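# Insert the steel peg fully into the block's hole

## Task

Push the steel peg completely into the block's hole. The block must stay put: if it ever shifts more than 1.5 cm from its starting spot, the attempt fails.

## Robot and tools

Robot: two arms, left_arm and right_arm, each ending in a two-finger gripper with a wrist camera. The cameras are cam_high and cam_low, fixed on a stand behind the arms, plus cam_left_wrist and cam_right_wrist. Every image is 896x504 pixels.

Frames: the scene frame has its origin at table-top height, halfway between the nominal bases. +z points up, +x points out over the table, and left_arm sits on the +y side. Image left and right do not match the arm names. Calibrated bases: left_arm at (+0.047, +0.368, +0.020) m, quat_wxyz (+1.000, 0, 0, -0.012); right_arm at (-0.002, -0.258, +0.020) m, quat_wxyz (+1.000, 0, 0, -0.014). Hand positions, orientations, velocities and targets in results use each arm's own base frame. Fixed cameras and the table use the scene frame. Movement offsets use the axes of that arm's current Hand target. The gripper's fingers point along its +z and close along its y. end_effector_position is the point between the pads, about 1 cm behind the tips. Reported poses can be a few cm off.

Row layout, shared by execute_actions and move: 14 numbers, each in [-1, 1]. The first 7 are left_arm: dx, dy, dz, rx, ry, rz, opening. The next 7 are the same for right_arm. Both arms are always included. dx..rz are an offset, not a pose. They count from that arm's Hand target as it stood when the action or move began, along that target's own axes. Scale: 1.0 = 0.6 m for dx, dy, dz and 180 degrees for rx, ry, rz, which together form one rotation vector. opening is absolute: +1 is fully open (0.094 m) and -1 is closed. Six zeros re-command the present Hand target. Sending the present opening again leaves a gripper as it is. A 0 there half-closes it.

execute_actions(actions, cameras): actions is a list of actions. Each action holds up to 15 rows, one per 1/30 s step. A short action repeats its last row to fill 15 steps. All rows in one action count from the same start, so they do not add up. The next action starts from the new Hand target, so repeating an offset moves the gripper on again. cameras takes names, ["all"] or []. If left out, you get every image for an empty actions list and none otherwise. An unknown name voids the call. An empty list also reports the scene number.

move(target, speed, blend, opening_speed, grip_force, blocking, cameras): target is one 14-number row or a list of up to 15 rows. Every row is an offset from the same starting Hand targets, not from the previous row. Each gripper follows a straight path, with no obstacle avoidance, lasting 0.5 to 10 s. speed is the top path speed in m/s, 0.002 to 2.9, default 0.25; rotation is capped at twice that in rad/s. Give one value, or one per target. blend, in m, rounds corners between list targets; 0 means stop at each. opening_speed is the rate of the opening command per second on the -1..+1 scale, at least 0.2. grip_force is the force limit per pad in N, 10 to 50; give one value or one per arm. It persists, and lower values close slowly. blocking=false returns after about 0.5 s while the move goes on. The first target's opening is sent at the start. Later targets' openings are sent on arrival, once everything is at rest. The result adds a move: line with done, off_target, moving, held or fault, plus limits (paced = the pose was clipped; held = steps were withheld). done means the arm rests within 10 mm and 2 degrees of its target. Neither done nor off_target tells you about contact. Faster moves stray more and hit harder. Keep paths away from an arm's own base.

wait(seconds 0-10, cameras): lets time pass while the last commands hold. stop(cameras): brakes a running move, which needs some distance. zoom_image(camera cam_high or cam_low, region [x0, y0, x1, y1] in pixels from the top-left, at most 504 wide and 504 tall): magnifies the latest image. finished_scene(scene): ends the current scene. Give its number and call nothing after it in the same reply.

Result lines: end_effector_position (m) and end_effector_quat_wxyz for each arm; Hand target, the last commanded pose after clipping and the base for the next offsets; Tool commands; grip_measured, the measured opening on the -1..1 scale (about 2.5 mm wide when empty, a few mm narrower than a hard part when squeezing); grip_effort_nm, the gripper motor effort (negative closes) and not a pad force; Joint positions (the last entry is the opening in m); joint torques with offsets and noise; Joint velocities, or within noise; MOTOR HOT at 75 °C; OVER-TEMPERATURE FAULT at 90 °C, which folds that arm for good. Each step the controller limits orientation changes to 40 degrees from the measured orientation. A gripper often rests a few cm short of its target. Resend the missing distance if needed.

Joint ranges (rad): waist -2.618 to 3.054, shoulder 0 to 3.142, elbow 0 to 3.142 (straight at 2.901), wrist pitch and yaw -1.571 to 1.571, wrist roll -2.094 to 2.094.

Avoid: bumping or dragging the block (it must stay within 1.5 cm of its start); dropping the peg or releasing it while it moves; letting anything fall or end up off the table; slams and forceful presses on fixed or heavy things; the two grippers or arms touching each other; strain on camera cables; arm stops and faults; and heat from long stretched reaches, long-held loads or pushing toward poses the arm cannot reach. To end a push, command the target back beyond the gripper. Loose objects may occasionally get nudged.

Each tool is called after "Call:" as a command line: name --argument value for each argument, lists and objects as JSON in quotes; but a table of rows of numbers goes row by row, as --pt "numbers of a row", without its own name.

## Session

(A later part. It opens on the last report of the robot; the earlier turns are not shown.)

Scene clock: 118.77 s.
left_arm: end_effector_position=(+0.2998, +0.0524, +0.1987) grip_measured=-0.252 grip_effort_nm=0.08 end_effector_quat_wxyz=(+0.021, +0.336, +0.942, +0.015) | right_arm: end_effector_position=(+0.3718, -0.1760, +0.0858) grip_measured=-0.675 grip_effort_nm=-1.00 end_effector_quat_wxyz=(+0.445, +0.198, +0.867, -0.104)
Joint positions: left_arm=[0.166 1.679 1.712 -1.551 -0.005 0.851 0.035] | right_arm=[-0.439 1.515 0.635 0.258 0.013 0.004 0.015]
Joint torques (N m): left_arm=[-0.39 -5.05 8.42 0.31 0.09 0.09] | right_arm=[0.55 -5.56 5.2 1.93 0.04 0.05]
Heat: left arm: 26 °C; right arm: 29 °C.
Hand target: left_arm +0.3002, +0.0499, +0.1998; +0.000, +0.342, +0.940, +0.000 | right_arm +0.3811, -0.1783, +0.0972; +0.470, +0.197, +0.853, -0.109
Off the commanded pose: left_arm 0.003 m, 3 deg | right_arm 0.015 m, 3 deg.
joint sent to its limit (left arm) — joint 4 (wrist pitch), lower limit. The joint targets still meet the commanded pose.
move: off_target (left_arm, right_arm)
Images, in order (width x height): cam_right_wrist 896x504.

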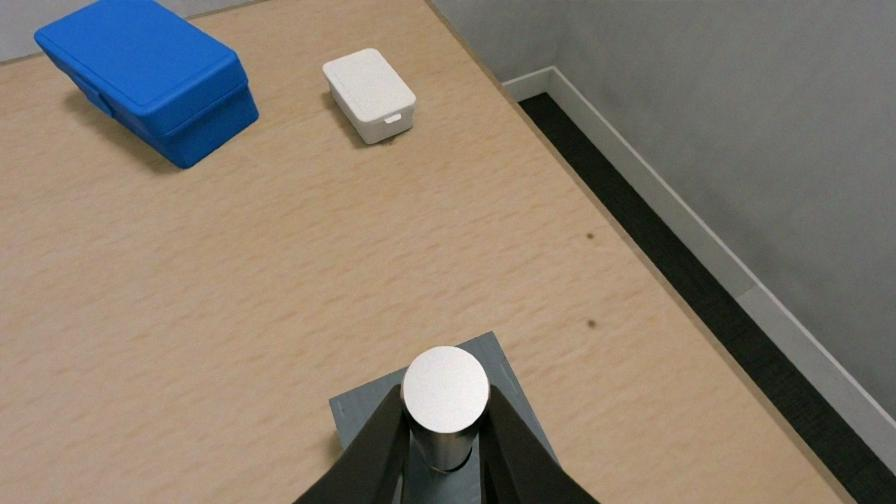

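Call:
move --target '[0, 0, 0, 0, 0, 0, -0.25, 0.0169, 0, 0.0107, 0, 0, 0, -0.9]' --speed 0.04 --cameras '["cam_right_wrist"]'

Call:
zoom_image --camera "cam_right_wrist" --region '[380, 400, 520, 504]'

Scene clock: 121.87 s.
left_arm: end_effector_position=(+0.2998, +0.0524, +0.1987) grip_measured=-0.252 grip_effort_nm=0.08 end_effector_quat_wxyz=(+0.021, +0.336, +0.942, +0.015) | right_arm: end_effector_position=(+0.3722, -0.1766, +0.0746) grip_measured=-0.675 grip_effort_nm=-1.00 end_effector_quat_wxyz=(+0.446, +0.199, +0.867, -0.105)
Joint positions: left_arm=[0.166 1.679 1.712 -1.551 -0.005 0.851 0.035] | right_arm=[-0.439 1.552 0.612 0.32 0.015 0.004 0.015]
Joint torques (N m): left_arm=[-0.4 -5.05 8.42 0.31 0.09 0.09] | right_arm=[0.35 -5.55 5.2 1.98 0.02 0.04]
Heat: left arm: 25 °C; right arm: 30 °C.
Hand target: left_arm +0.3002, +0.0499, +0.1998; +0.000, +0.342, +0.940, +0.000 | right_arm +0.3811, -0.1783, +0.0853; +0.470, +0.197, +0.853, -0.109
Off the commanded pose: left_arm 0.003 m, 3 deg | right_arm 0.014 m, 3 deg.
joint sent to its limit (left arm) — joint 4 (wrist pitch), lower limit. The joint targets still meet the commanded pose.
move: off_target (left_arm, right_arm)
Images, in order (width x height): cam_right_wrist 896x504.

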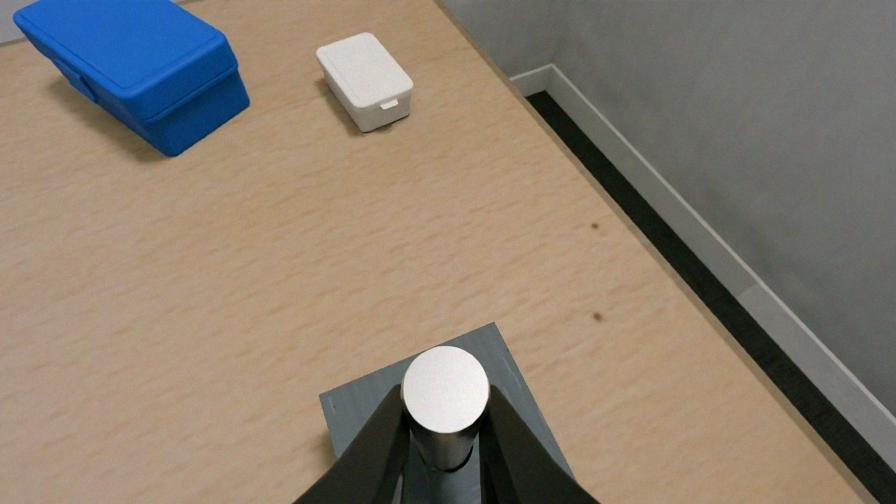

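Scaled by 3.600.

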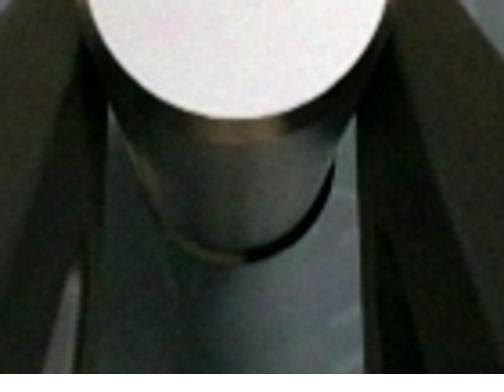

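Call:
move --target '[0, 0, 0, 0, 0, 0, -0.25, 0.0148, -0.0008, 0.0094, 0, 0, 0, -0.9]' --speed 0.04 --cameras '["cam_right_wrist"]'

Call:
zoom_image --camera "cam_right_wrist" --region '[380, 400, 520, 504]'

Scene clock: 124.07 s.
left_arm: end_effector_position=(+0.2998, +0.0524, +0.1987) grip_measured=-0.252 grip_effort_nm=0.08 end_effector_quat_wxyz=(+0.021, +0.336, +0.942, +0.015) | right_arm: end_effector_position=(+0.3759, -0.1788, +0.0730) grip_measured=-0.675 grip_effort_nm=-1.00 end_effector_quat_wxyz=(+0.459, +0.198, +0.859, -0.109)
Joint positions: left_arm=[0.166 1.679 1.712 -1.551 -0.005 0.851 0.035] | right_arm=[-0.439 1.578 0.596 0.394 0.018 0.004 0.015]
Joint torques (N m): left_arm=[-0.39 -5.07 8.43 0.31 0.09 0.09] | right_arm=[0.21 -4.46 4.68 1.92 -0.1 -0.03]
Heat: left arm: 25 °C; right arm: 30 °C.
Hand target: left_arm +0.3002, +0.0499, +0.1998; +0.000, +0.342, +0.940, +0.000 | right_arm +0.3809, -0.1788, +0.0747; +0.470, +0.197, +0.853, -0.109
Off the commanded pose: left_arm 0.003 m, 3 deg | right_arm 0.005 m, 1 deg.
joint sent to its limit (left arm) — joint 4 (wrist pitch), lower limit. The joint targets still meet the commanded pose.
move: off_target (left_arm)
Images, in order (width x height): cam_right_wrist 896x504.

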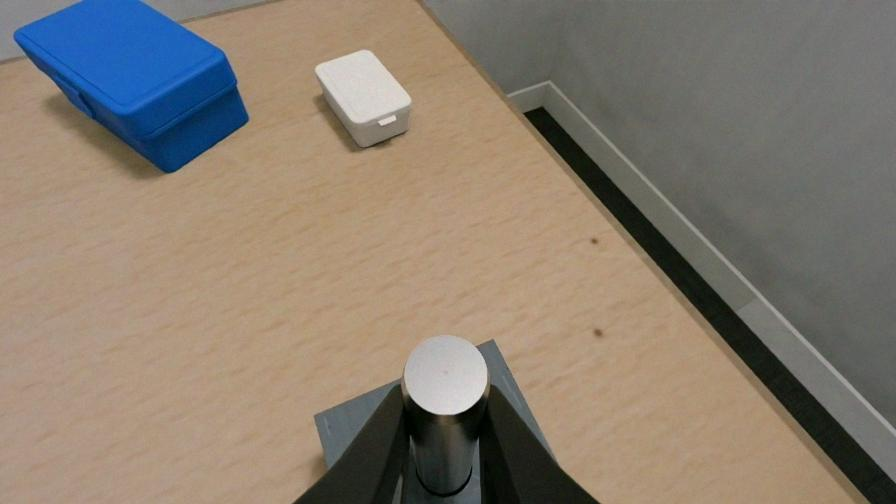

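Scaled by 3.600.

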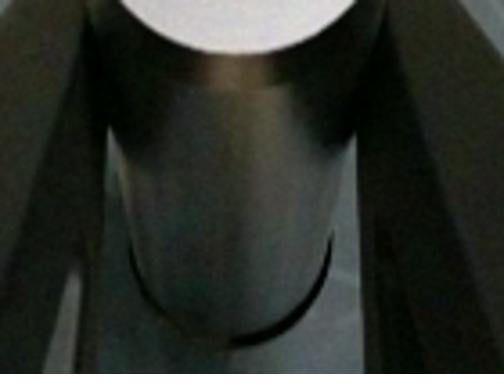

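Call:
move --target '[0, 0, 0, 0, 0, 0, -0.25, -0.0149, 0, -0.0094, 0, 0, 0, -0.9]' --speed 0.04 --cameras '["cam_right_wrist", "cam_low", "cam_high"]'

Call:
zoom_image --camera "cam_low" --region '[455, 220, 515, 285]'

Call:
zoom_image --camera "cam_right_wrist" --region '[380, 400, 520, 504]'

Call:
zoom_image --camera "cam_high" --region '[330, 390, 400, 460]'

Scene clock: 133.10 s.
left_arm: end_effector_position=(+0.2998, +0.0524, +0.1987) grip_measured=-0.252 grip_effort_nm=0.08 end_effector_quat_wxyz=(+0.021, +0.336, +0.942, +0.015) | right_arm: end_effector_position=(+0.3756, -0.1786, +0.0725) grip_measured=-0.675 grip_effort_nm=-1.00 end_effector_quat_wxyz=(+0.458, +0.198, +0.860, -0.109)
Joint positions: left_arm=[0.166 1.679 1.712 -1.551 -0.005 0.851 0.035] | right_arm=[-0.439 1.578 0.596 0.391 0.018 0.004 0.015]
Joint torques (N m): left_arm=[-0.39 -5.05 8.43 0.31 0.09 0.09] | right_arm=[0.31 -7.54 6.19 1.44 -0.04 0.02]
Heat: left arm: 25 °C; right arm: 31 °C.
Hand target: left_arm +0.3002, +0.0499, +0.1998; +0.000, +0.342, +0.940, +0.000 | right_arm +0.3809, -0.1788, +0.0853; +0.470, +0.197, +0.853, -0.109
Off the commanded pose: left_arm 0.003 m, 3 deg | right_arm 0.014 m, 2 deg.
joint sent to its limit (left arm) — joint 4 (wrist pitch), lower limit. The joint targets still meet the commanded pose.
move: off_target (left_arm, right_arm)
Images, in order (width x height): cam_high 896x504, cam_low 896x504, cam_right_wrist 896x504.

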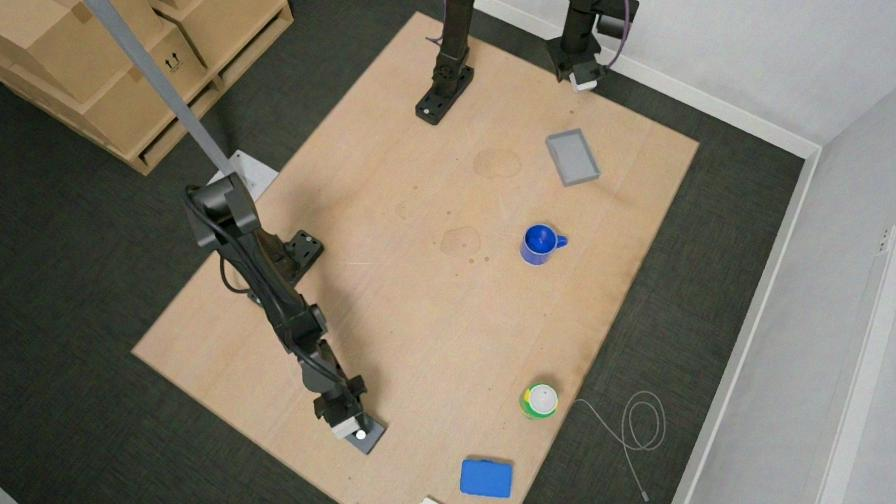

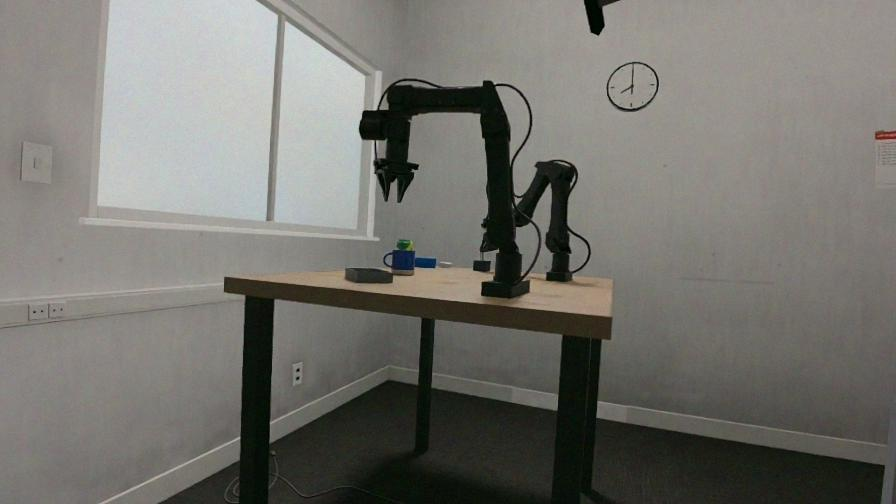

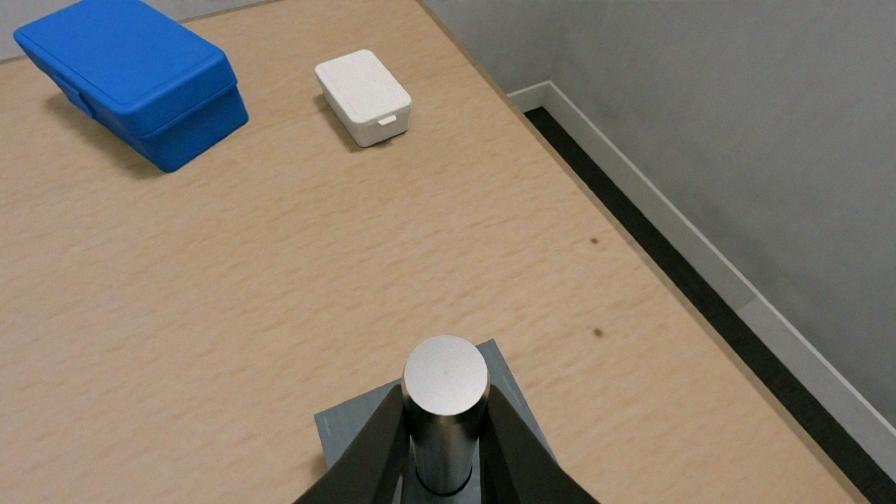

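Scaled by 7.754.

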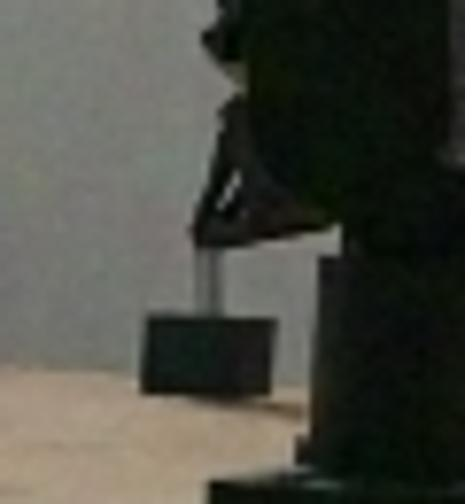

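Scaled by 3.600.

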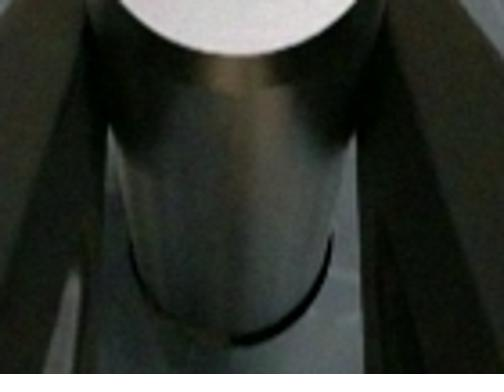

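Scaled by 7.200.

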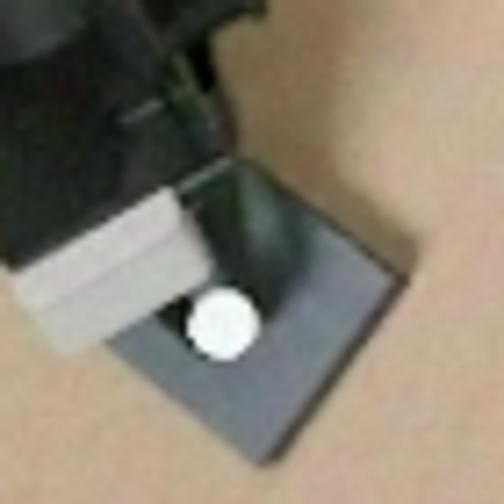

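Call:
move --target '[0, 0, 0, 0, 0, 0, -0.25, 0.0013, 0.0003, -0.009, 0, 0, 0, -0.9]' --speed 0.03 --cameras '["cam_right_wrist", "cam_high"]'

Call:
zoom_image --camera "cam_right_wrist" --region '[360, 320, 540, 504]'

Call:
zoom_image --camera "cam_high" --region '[330, 390, 400, 460]'

Scene clock: 152.20 s.
left_arm: end_effector_position=(+0.2998, +0.0524, +0.1987) grip_measured=-0.252 grip_effort_nm=0.08 end_effector_quat_wxyz=(+0.021, +0.336, +0.942, +0.015) | right_arm: end_effector_position=(+0.3739, -0.1780, +0.0714) grip_measured=-0.675 grip_effort_nm=-1.00 end_effector_quat_wxyz=(+0.454, +0.199, +0.862, -0.108)
Joint positions: left_arm=[0.166 1.679 1.712 -1.551 -0.005 0.851 0.035] | right_arm=[-0.439 1.573 0.596 0.377 0.018 0.004 0.015]
Joint torques (N m): left_arm=[-0.4 -5.05 8.42 0.31 0.09 0.09] | right_arm=[0.53 -9.48 4.93 1.46 -0.04 0.04]
Heat: left arm: 25 °C; right arm: 30 °C.
Hand target: left_arm +0.3002, +0.0499, +0.1998; +0.000, +0.342, +0.940, +0.000 | right_arm +0.3765, -0.1764, +0.0876; +0.470, +0.197, +0.853, -0.109
Off the commanded pose: left_arm 0.003 m, 3 deg | right_arm 0.016 m, 2 deg.
joint sent to its limit (left arm) — joint 4 (wrist pitch), lower limit. The joint targets still meet the commanded pose.
move: off_target (left_arm, right_arm)
Images, in order (width x height): cam_high 896x504, cam_right_wrist 896x504.

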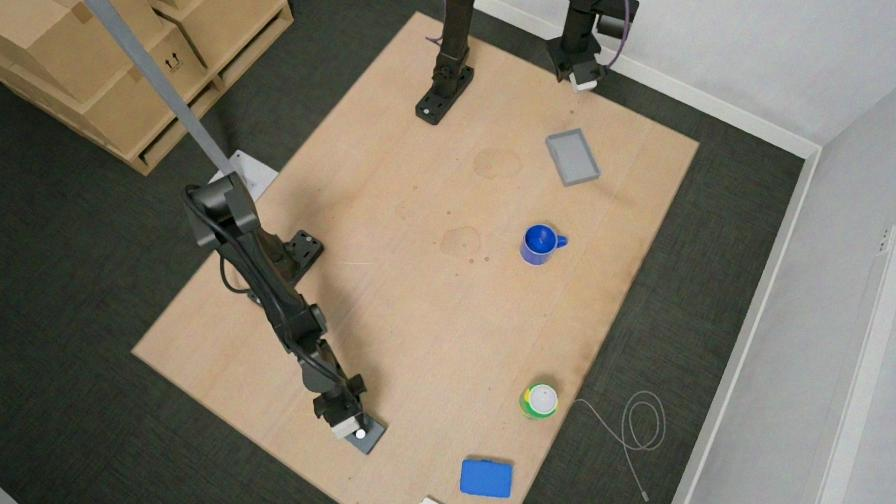

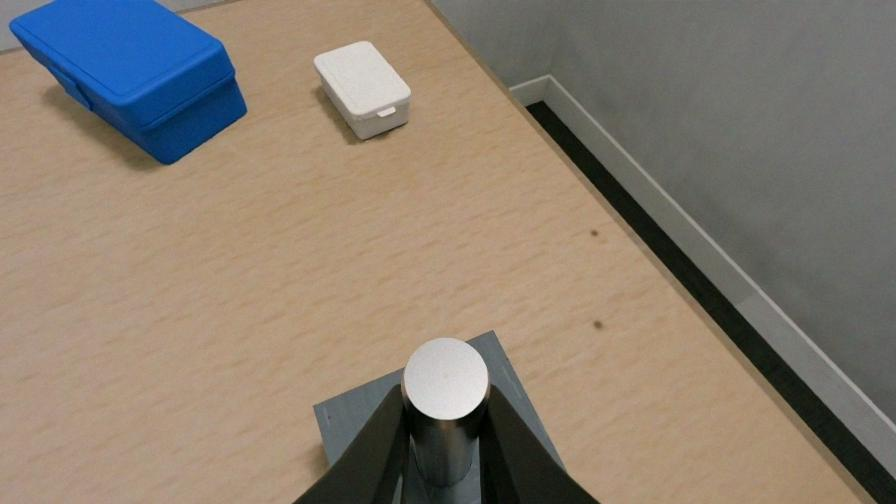

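Scaled by 2.739.

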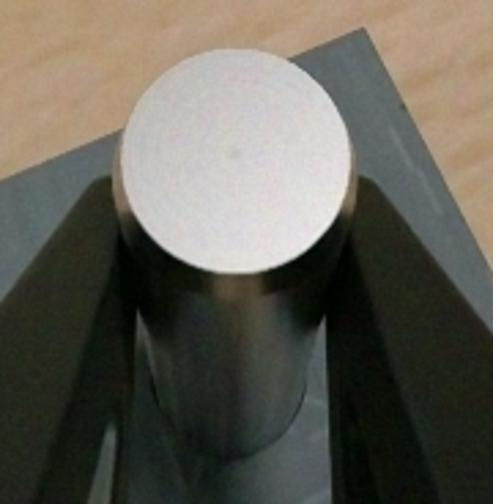

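Scaled by 7.200.

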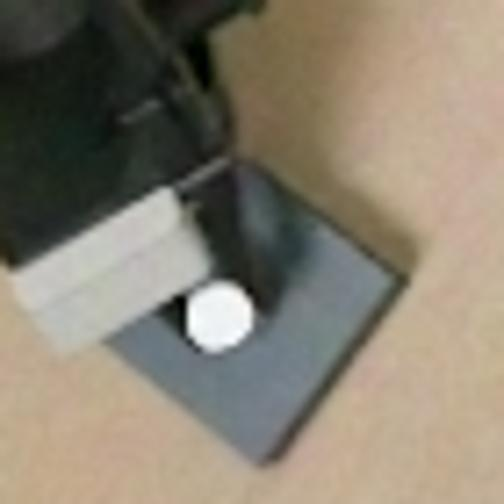

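Call:
move --target '[0, 0, 0, 0, 0, 0, -0.25, -0.0169, 0, -0.0107, 0, 0, 0, -0.9]' --speed 0.04 --cameras '["cam_right_wrist"]'

Call:
zoom_image --camera "cam_right_wrist" --region '[360, 320, 540, 504]'

Scene clock: 155.97 s.
left_arm: end_effector_position=(+0.2998, +0.0524, +0.1987) grip_measured=-0.252 grip_effort_nm=0.08 end_effector_quat_wxyz=(+0.021, +0.336, +0.942, +0.015) | right_arm: end_effector_position=(+0.3668, -0.1748, +0.0757) grip_measured=-0.675 grip_effort_nm=-1.00 end_effector_quat_wxyz=(+0.444, +0.200, +0.867, -0.107)
Joint positions: left_arm=[0.166 1.679 1.712 -1.551 -0.005 0.851 0.035] | right_arm=[-0.439 1.526 0.596 0.308 0.019 0.004 0.015]
Joint torques (N m): left_arm=[-0.4 -5.05 8.42 0.31 0.09 0.09] | right_arm=[0.34 -8.51 7.49 1.44 -0.07 -0.01]
Heat: left arm: 25 °C; right arm: 30 °C.
Hand target: left_arm +0.3002, +0.0499, +0.1998; +0.000, +0.342, +0.940, +0.000 | right_arm +0.3766, -0.1764, +0.0997; +0.471, +0.197, +0.853, -0.109
Off the commanded pose: left_arm 0.003 m, 3 deg | right_arm 0.026 m, 3 deg.
joint sent to its limit (left arm) — joint 4 (wrist pitch), lower limit. The joint targets still meet the commanded pose.
move: off_target (left_arm, right_arm)
Images, in order (width x height): cam_right_wrist 896x504.

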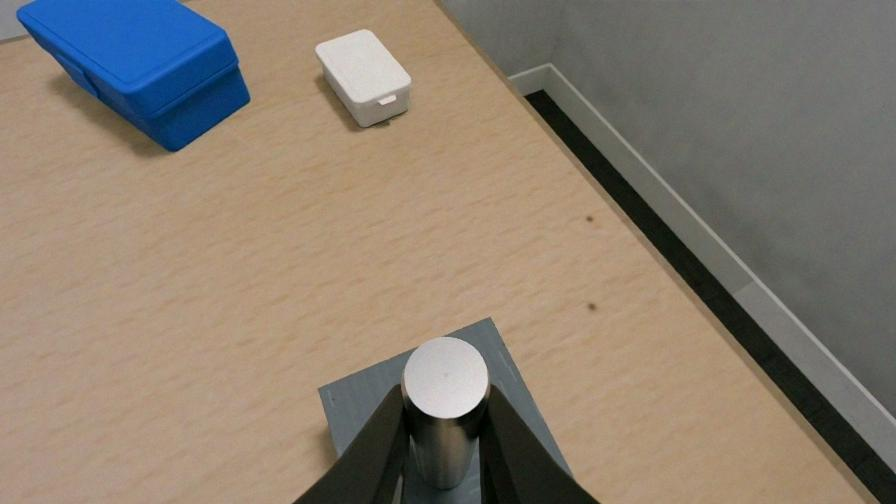

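Scaled by 2.739.

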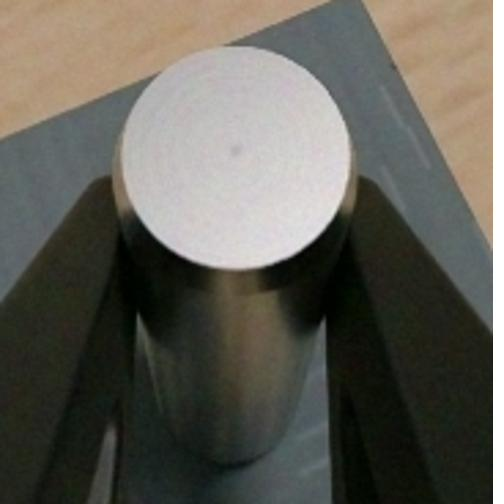

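Call:
wait --seconds 0.1 --cameras '["cam_high", "cam_low", "cam_right_wrist"]'

Call:
zoom_image --camera "cam_high" --region '[330, 390, 400, 460]'

Call:
zoom_image --camera "cam_low" --region '[455, 220, 515, 285]'

Call:
zoom_image --camera "cam_right_wrist" --region '[400, 430, 500, 504]'

Scene clock: 158.67 s.
left_arm: end_effector_position=(+0.2998, +0.0524, +0.1987) grip_measured=-0.252 grip_effort_nm=0.08 end_effector_quat_wxyz=(+0.021, +0.336, +0.942, +0.015) | right_arm: end_effector_position=(+0.3668, -0.1748, +0.0757) grip_measured=-0.675 grip_effort_nm=-1.00 end_effector_quat_wxyz=(+0.444, +0.200, +0.867, -0.107)
Joint positions: left_arm=[0.166 1.679 1.712 -1.551 -0.005 0.851 0.035] | right_arm=[-0.439 1.526 0.596 0.308 0.019 0.004 0.015]
Joint torques (N m): left_arm=[-0.39 -5.04 8.43 0.31 0.09 0.1] | right_arm=[0.32 -8.44 7.15 1.41 0.04 0.05]
Heat: left arm: 25 °C; right arm: 30 °C.
Hand target: left_arm +0.3002, +0.0499, +0.1998; +0.000, +0.342, +0.940, +0.000 | right_arm +0.3766, -0.1764, +0.0997; +0.471, +0.197, +0.853, -0.109
Tool commands: left_gripper/opening=-0.25 right_gripper/opening=-0.9
Off the commanded pose: left_arm 0.003 m, 3 deg | right_arm 0.026 m, 3 deg.
wait: 0.10 s; at rest from the start
Images, in order (width x height): cam_high 896x504, cam_low 896x504, cam_right_wrist 896x504.

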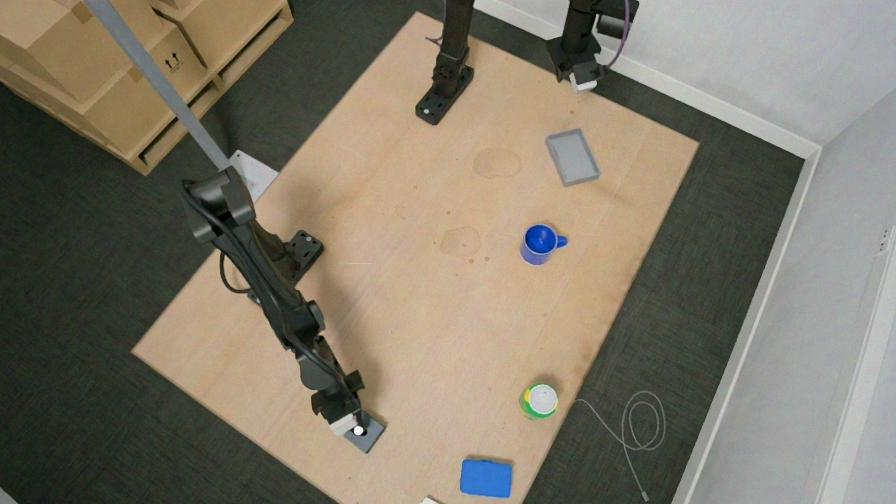

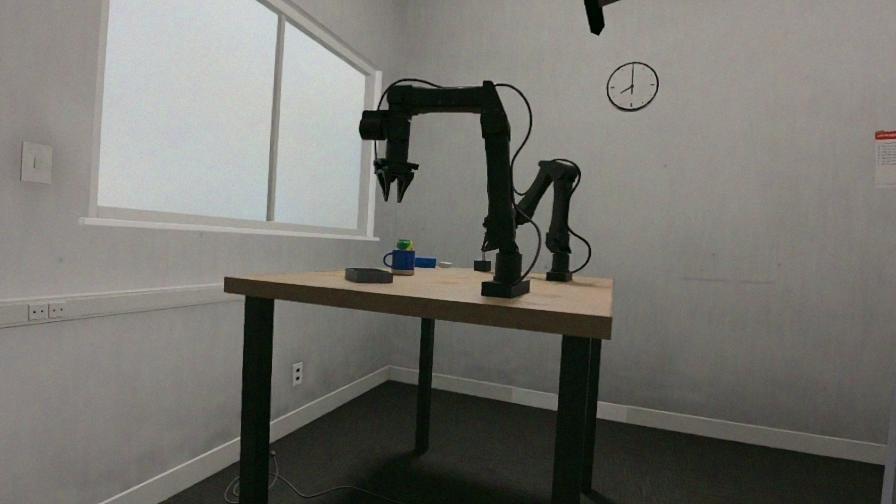

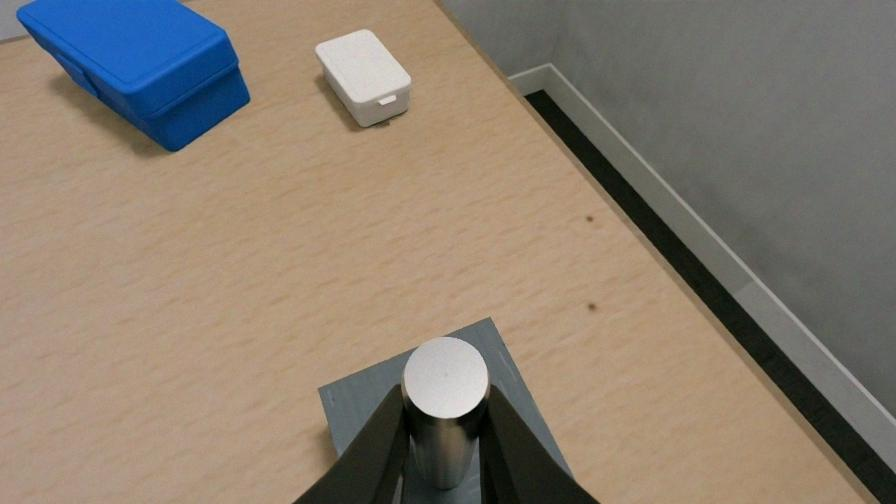

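Scaled by 7.200.

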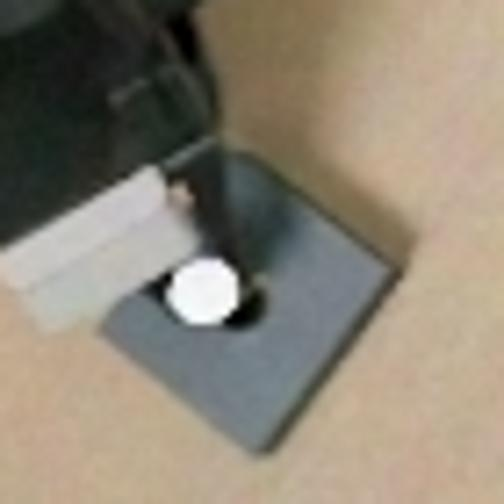

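Scaled by 7.754.

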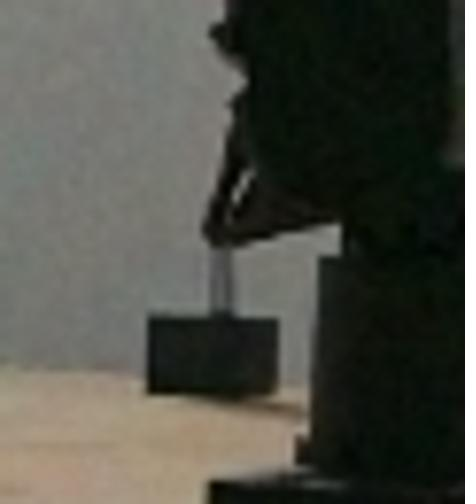

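Scaled by 5.040.

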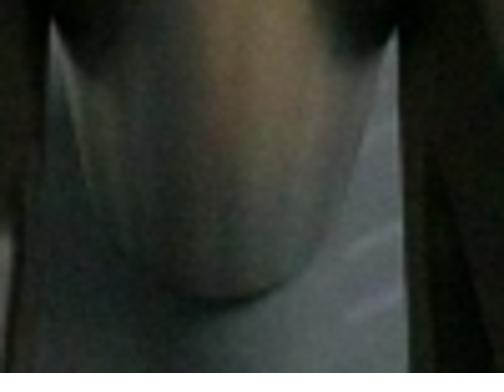

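Call:
move --target '[0, 0, 0, 0, 0, 0, -0.25, -0.0173, 0.003, -0.0038, 0, -0.0194, 0, -0.9]' --speed 0.06 --cameras '["cam_right_wrist", "cam_low", "cam_high"]'

Call:
zoom_image --camera "cam_low" --region '[455, 220, 515, 285]'

Call:
zoom_image --camera "cam_high" --region '[330, 390, 400, 460]'

Call:
zoom_image --camera "cam_right_wrist" --region '[380, 400, 520, 504]'

Scene clock: 180.53 s.
left_arm: end_effector_position=(+0.2998, +0.0524, +0.1987) grip_measured=-0.252 grip_effort_nm=0.09 end_effector_quat_wxyz=(+0.021, +0.336, +0.942, +0.015) | right_arm: end_effector_position=(+0.3696, -0.1737, +0.0791) grip_measured=-0.675 grip_effort_nm=-1.00 end_effector_quat_wxyz=(+0.451, +0.197, +0.864, -0.107)
Joint positions: left_arm=[0.166 1.679 1.712 -1.551 -0.005 0.851 0.035] | right_arm=[-0.433 1.525 0.596 0.322 0.02 0.005 0.015]
Joint torques (N m): left_arm=[-0.4 -5.05 8.42 0.31 0.09 0.1] | right_arm=[0.34 -9.21 5.5 1.94 0.02 0.03]
Heat: left arm: 25 °C; right arm: 30 °C.
Hand target: left_arm +0.3002, +0.0499, +0.1998; +0.000, +0.342, +0.940, +0.000 | right_arm +0.3805, -0.1764, +0.1096; +0.496, +0.194, +0.838, -0.115
Off the commanded pose: left_arm 0.003 m, 3 deg | right_arm 0.033 m, 6 deg.
joint sent to its limit (left arm) — joint 4 (wrist pitch), lower limit. The joint targets still meet the commanded pose.
move: off_target (left_arm, right_arm)
Images, in order (width x height): cam_high 896x504, cam_low 896x504, cam_right_wrist 896x504.

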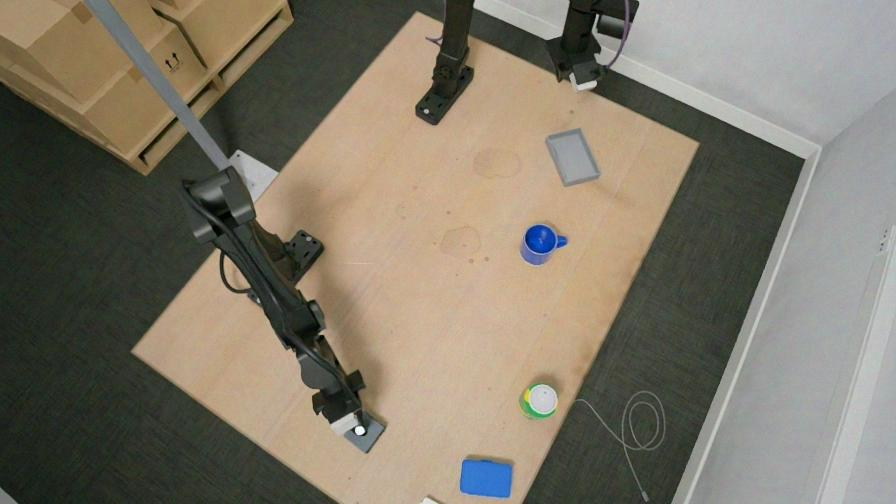

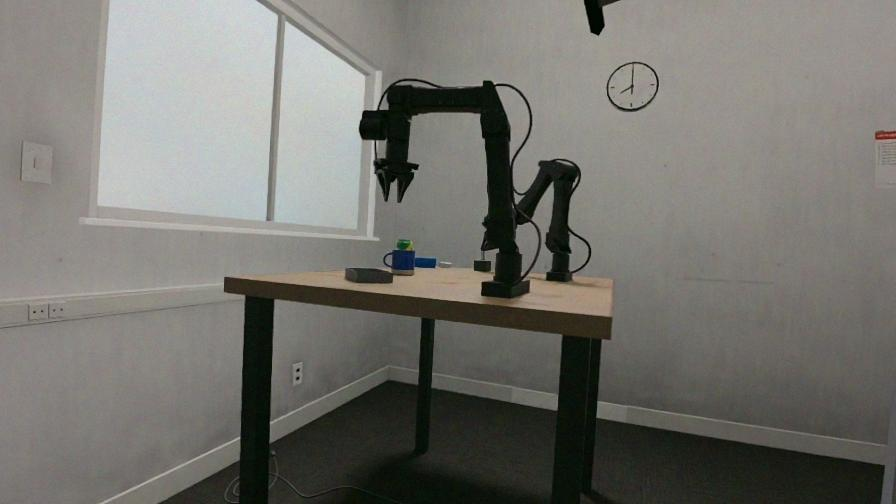

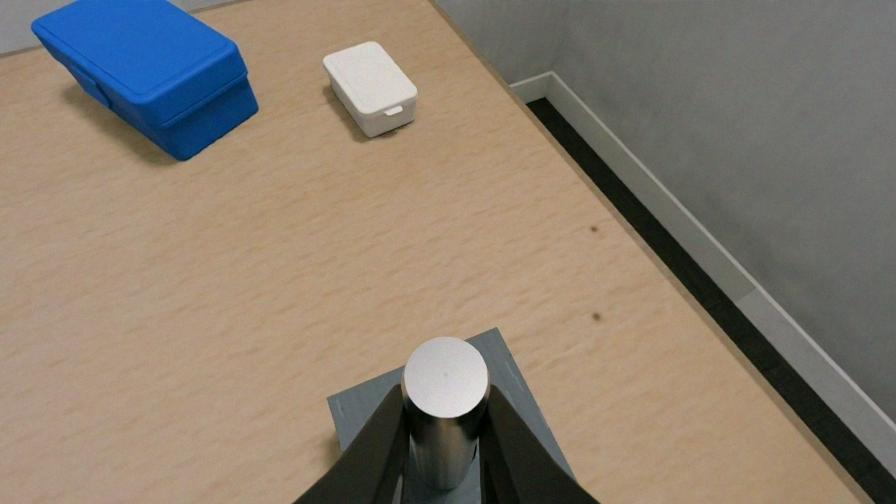

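Scaled by 7.754.

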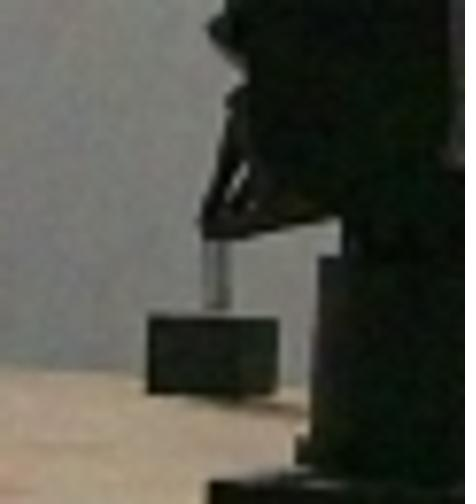

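Scaled by 7.200.

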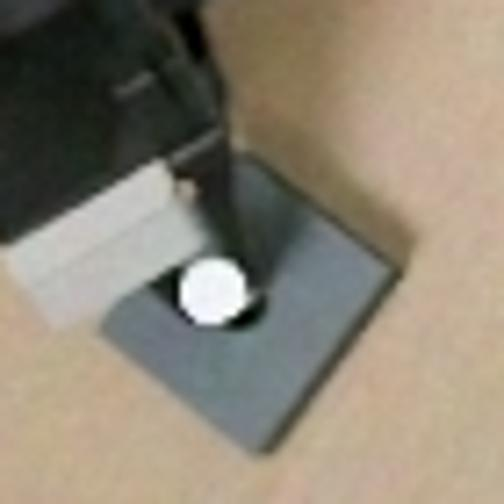

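Scaled by 3.600.

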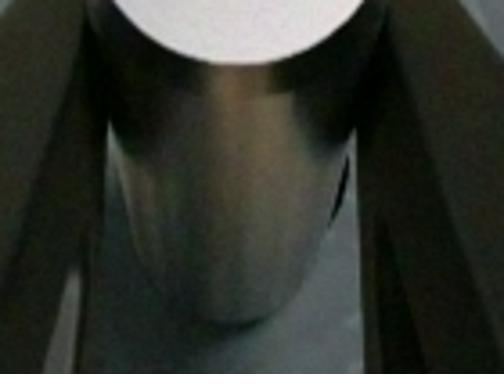

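Call:
execute_actions --actions '[]'

Scene clock: 188.87 s.
left_arm: end_effector_position=(+0.2998, +0.0524, +0.1987) grip_measured=-0.252 grip_effort_nm=0.09 end_effector_quat_wxyz=(+0.021, +0.336, +0.942, +0.015) | right_arm: end_effector_position=(+0.3697, -0.1738, +0.0791) grip_measured=-0.675 grip_effort_nm=-1.00 end_effector_quat_wxyz=(+0.451, +0.197, +0.864, -0.107)
Joint positions: left_arm=[0.166 1.679 1.712 -1.551 -0.005 0.851 0.035] | right_arm=[-0.433 1.525 0.596 0.323 0.02 0.005 0.015]
Joint velocities: within noise
Joint torques (N m): left_arm=[-0.4 -5.05 8.44 0.31 0.09 0.09] | right_arm=[0.36 -9.26 5.67 2.06 0.04 0.06]
Heat: left arm: 25 °C; right arm: 33 °C.
Hand target: left_arm +0.3002, +0.0499, +0.1998; +0.000, +0.342, +0.940, +0.000 | right_arm +0.3805, -0.1764, +0.1096; +0.496, +0.194, +0.838, -0.115
Tool commands: left_gripper/opening=-0.25 right_gripper/opening=-0.9
Off the commanded pose: left_arm 0.003 m, 3 deg | right_arm 0.033 m, 6 deg.

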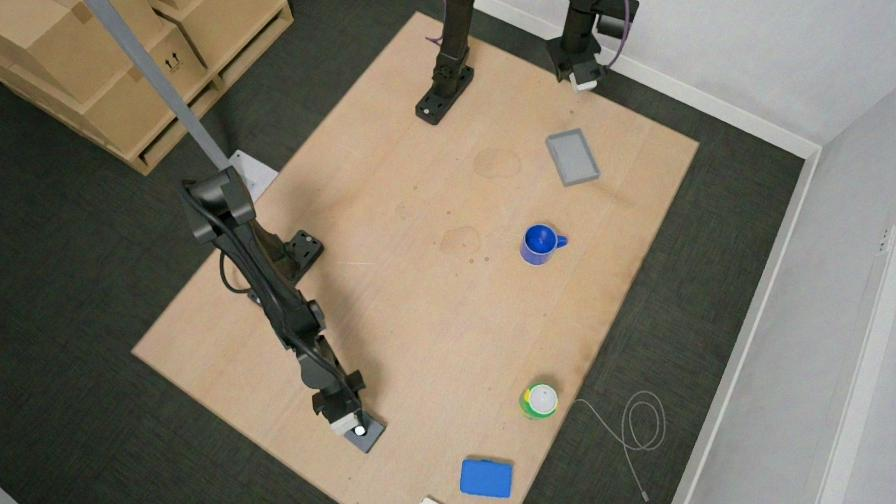

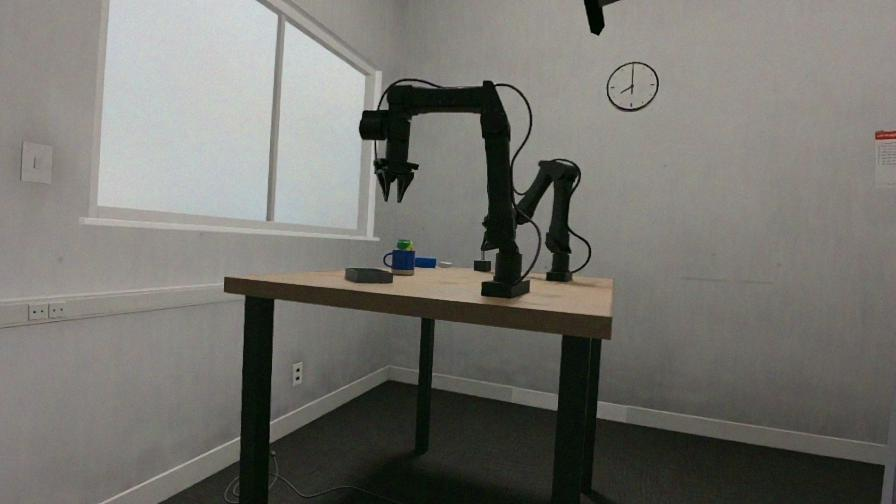

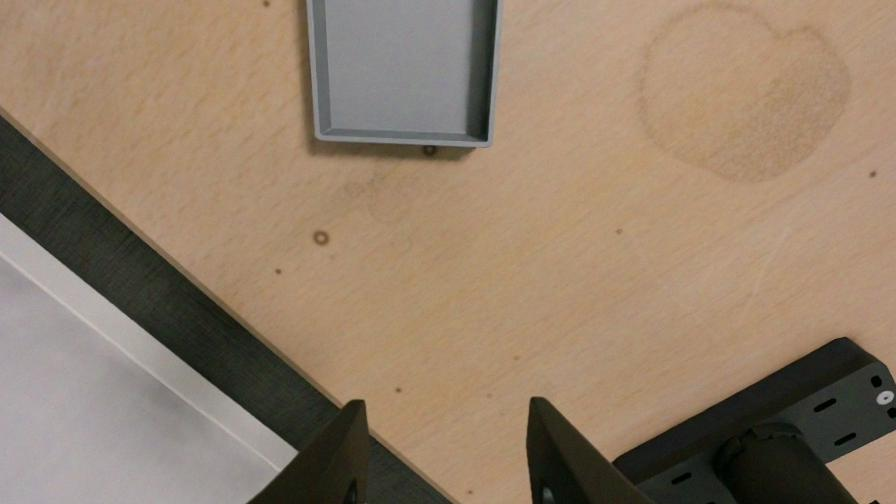

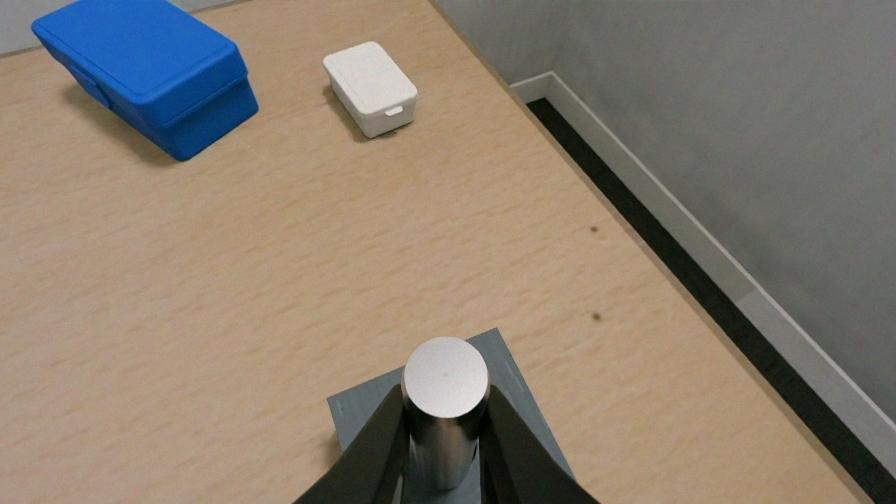

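Call:
move --target '[0,0,0,0,0,0,-0.25,-0.0069,-0.0033,0.0057,0,0,0,-0.9]' --speed 0.04 --cameras '["cam_high","cam_low","cam_right_wrist"]'

Call:
zoom_image --camera "cam_right_wrist" --region '[320, 320, 584, 504]'

Call:
zoom_image --camera "cam_low" --region '[330, 180, 450, 300]'

Scene clock: 191.90 s.
left_arm: end_effector_position=(+0.2998, +0.0524, +0.1987) grip_measured=-0.252 grip_effort_nm=0.09 end_effector_quat_wxyz=(+0.021, +0.336, +0.942, +0.015) | right_arm: end_effector_position=(+0.3697, -0.1738, +0.0791) grip_measured=-0.675 grip_effort_nm=-1.00 end_effector_quat_wxyz=(+0.451, +0.197, +0.864, -0.107)
Joint positions: left_arm=[0.166 1.679 1.712 -1.551 -0.005 0.851 0.035] | right_arm=[-0.433 1.525 0.596 0.323 0.02 0.005 0.015]
Joint torques (N m): left_arm=[-0.4 -5.04 8.43 0.31 0.09 0.09] | right_arm=[0.03 -8.29 6.95 1.92 -0.08 -0.02]
Heat: left arm: 25 °C; right arm: 34 °C.
Hand target: left_arm +0.3002, +0.0499, +0.1998; +0.000, +0.342, +0.940, +0.000 | right_arm +0.3842, -0.1804, +0.1116; +0.496, +0.194, +0.838, -0.115
Off the commanded pose: left_arm 0.003 m, 3 deg | right_arm 0.036 m, 6 deg.
joint sent to its limit (left arm) — joint 4 (wrist pitch), lower limit. The joint targets still meet the commanded pose.
move: off_target (left_arm, right_arm)
Images, in order (width x height): cam_high 896x504, cam_low 896x504, cam_right_wrist 896x504.

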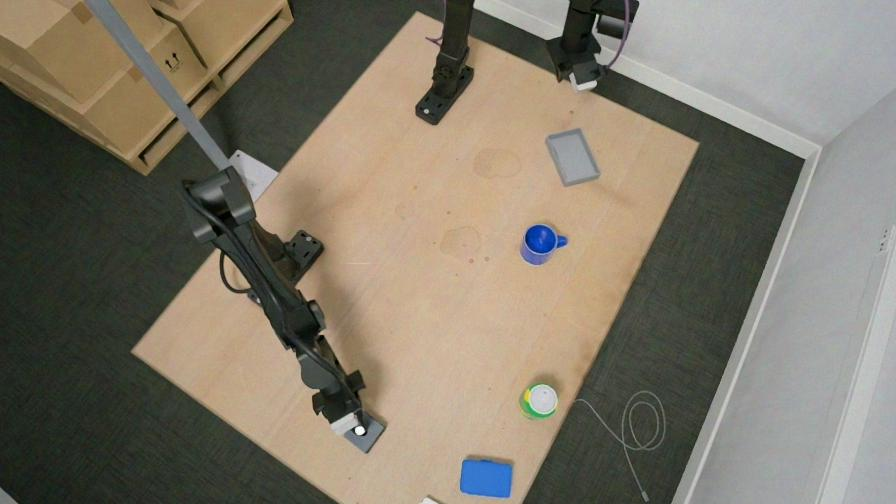

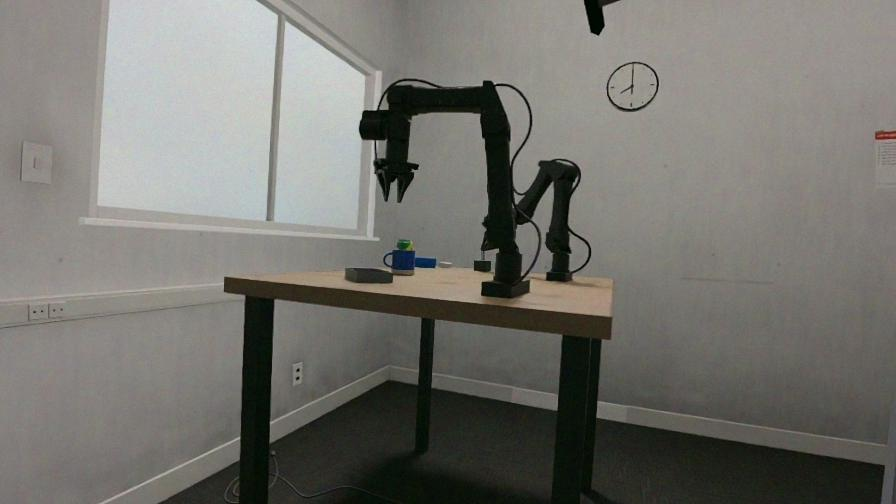

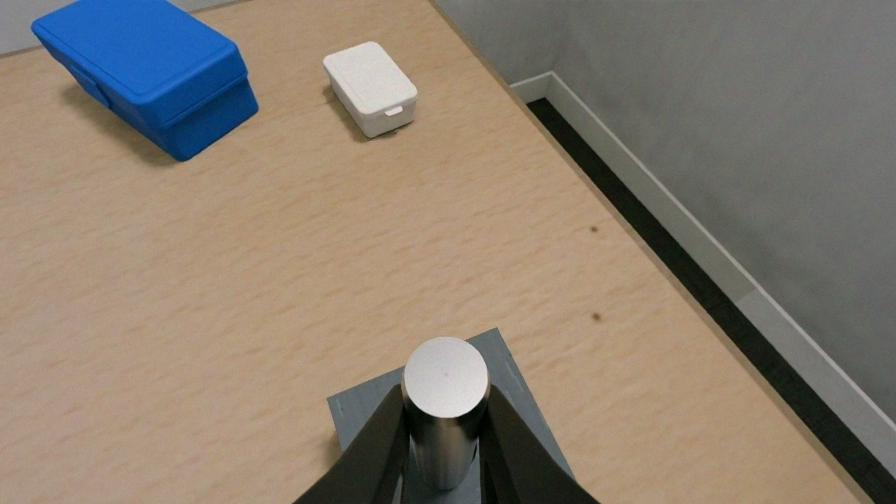

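Scaled by 1.909.

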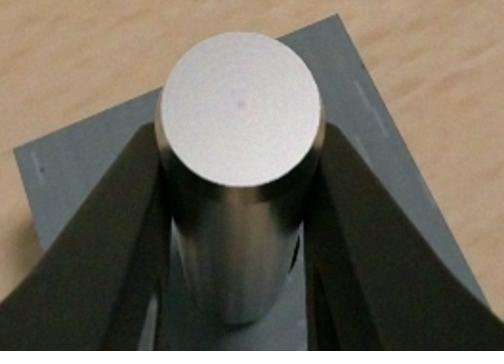

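Scaled by 4.200.

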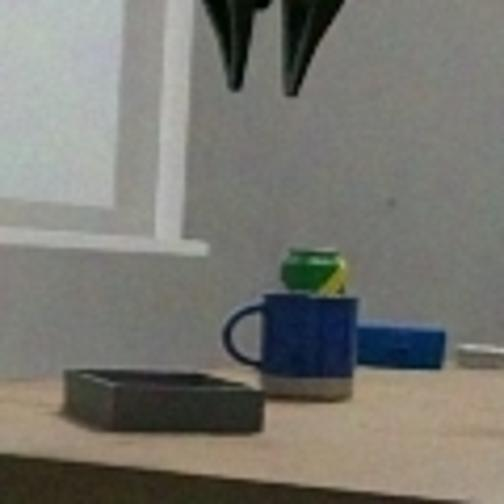

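Call:
move --target '[0,0,0,0,0,0,-0.25,0.0200,0,0.0070,0,0,0,-0.9]' --speed 0.04

Scene clock: 200.30 s.
left_arm: end_effector_position=(+0.2998, +0.0524, +0.1987) grip_measured=-0.252 grip_effort_nm=0.08 end_effector_quat_wxyz=(+0.021, +0.336, +0.942, +0.015) | right_arm: end_effector_position=(+0.3748, -0.1761, +0.0879) grip_measured=-0.675 grip_effort_nm=-1.00 end_effector_quat_wxyz=(+0.472, +0.195, +0.853, -0.111)
Joint positions: left_arm=[0.166 1.679 1.712 -1.551 -0.005 0.851 0.035] | right_arm=[-0.433 1.525 0.59 0.376 0.02 0.005 0.015]
Joint torques (N m): left_arm=[-0.4 -5.04 8.43 0.31 0.09 0.09] | right_arm=[-0.1 -5.34 5.38 1.99 -0.03 -0.04]
Heat: left arm: 25 °C; right arm: 35 °C.
Hand target: left_arm +0.3002, +0.0499, +0.1998; +0.000, +0.342, +0.940, +0.000 | right_arm +0.3822, -0.1795, +0.0989; +0.496, +0.194, +0.839, -0.115
Off the commanded pose: left_arm 0.003 m, 3 deg | right_arm 0.014 m, 3 deg.
joint sent to its limit (left arm) — joint 4 (wrist pitch), lower limit. The joint targets still meet the commanded pose.
move: off_target (left_arm, right_arm)


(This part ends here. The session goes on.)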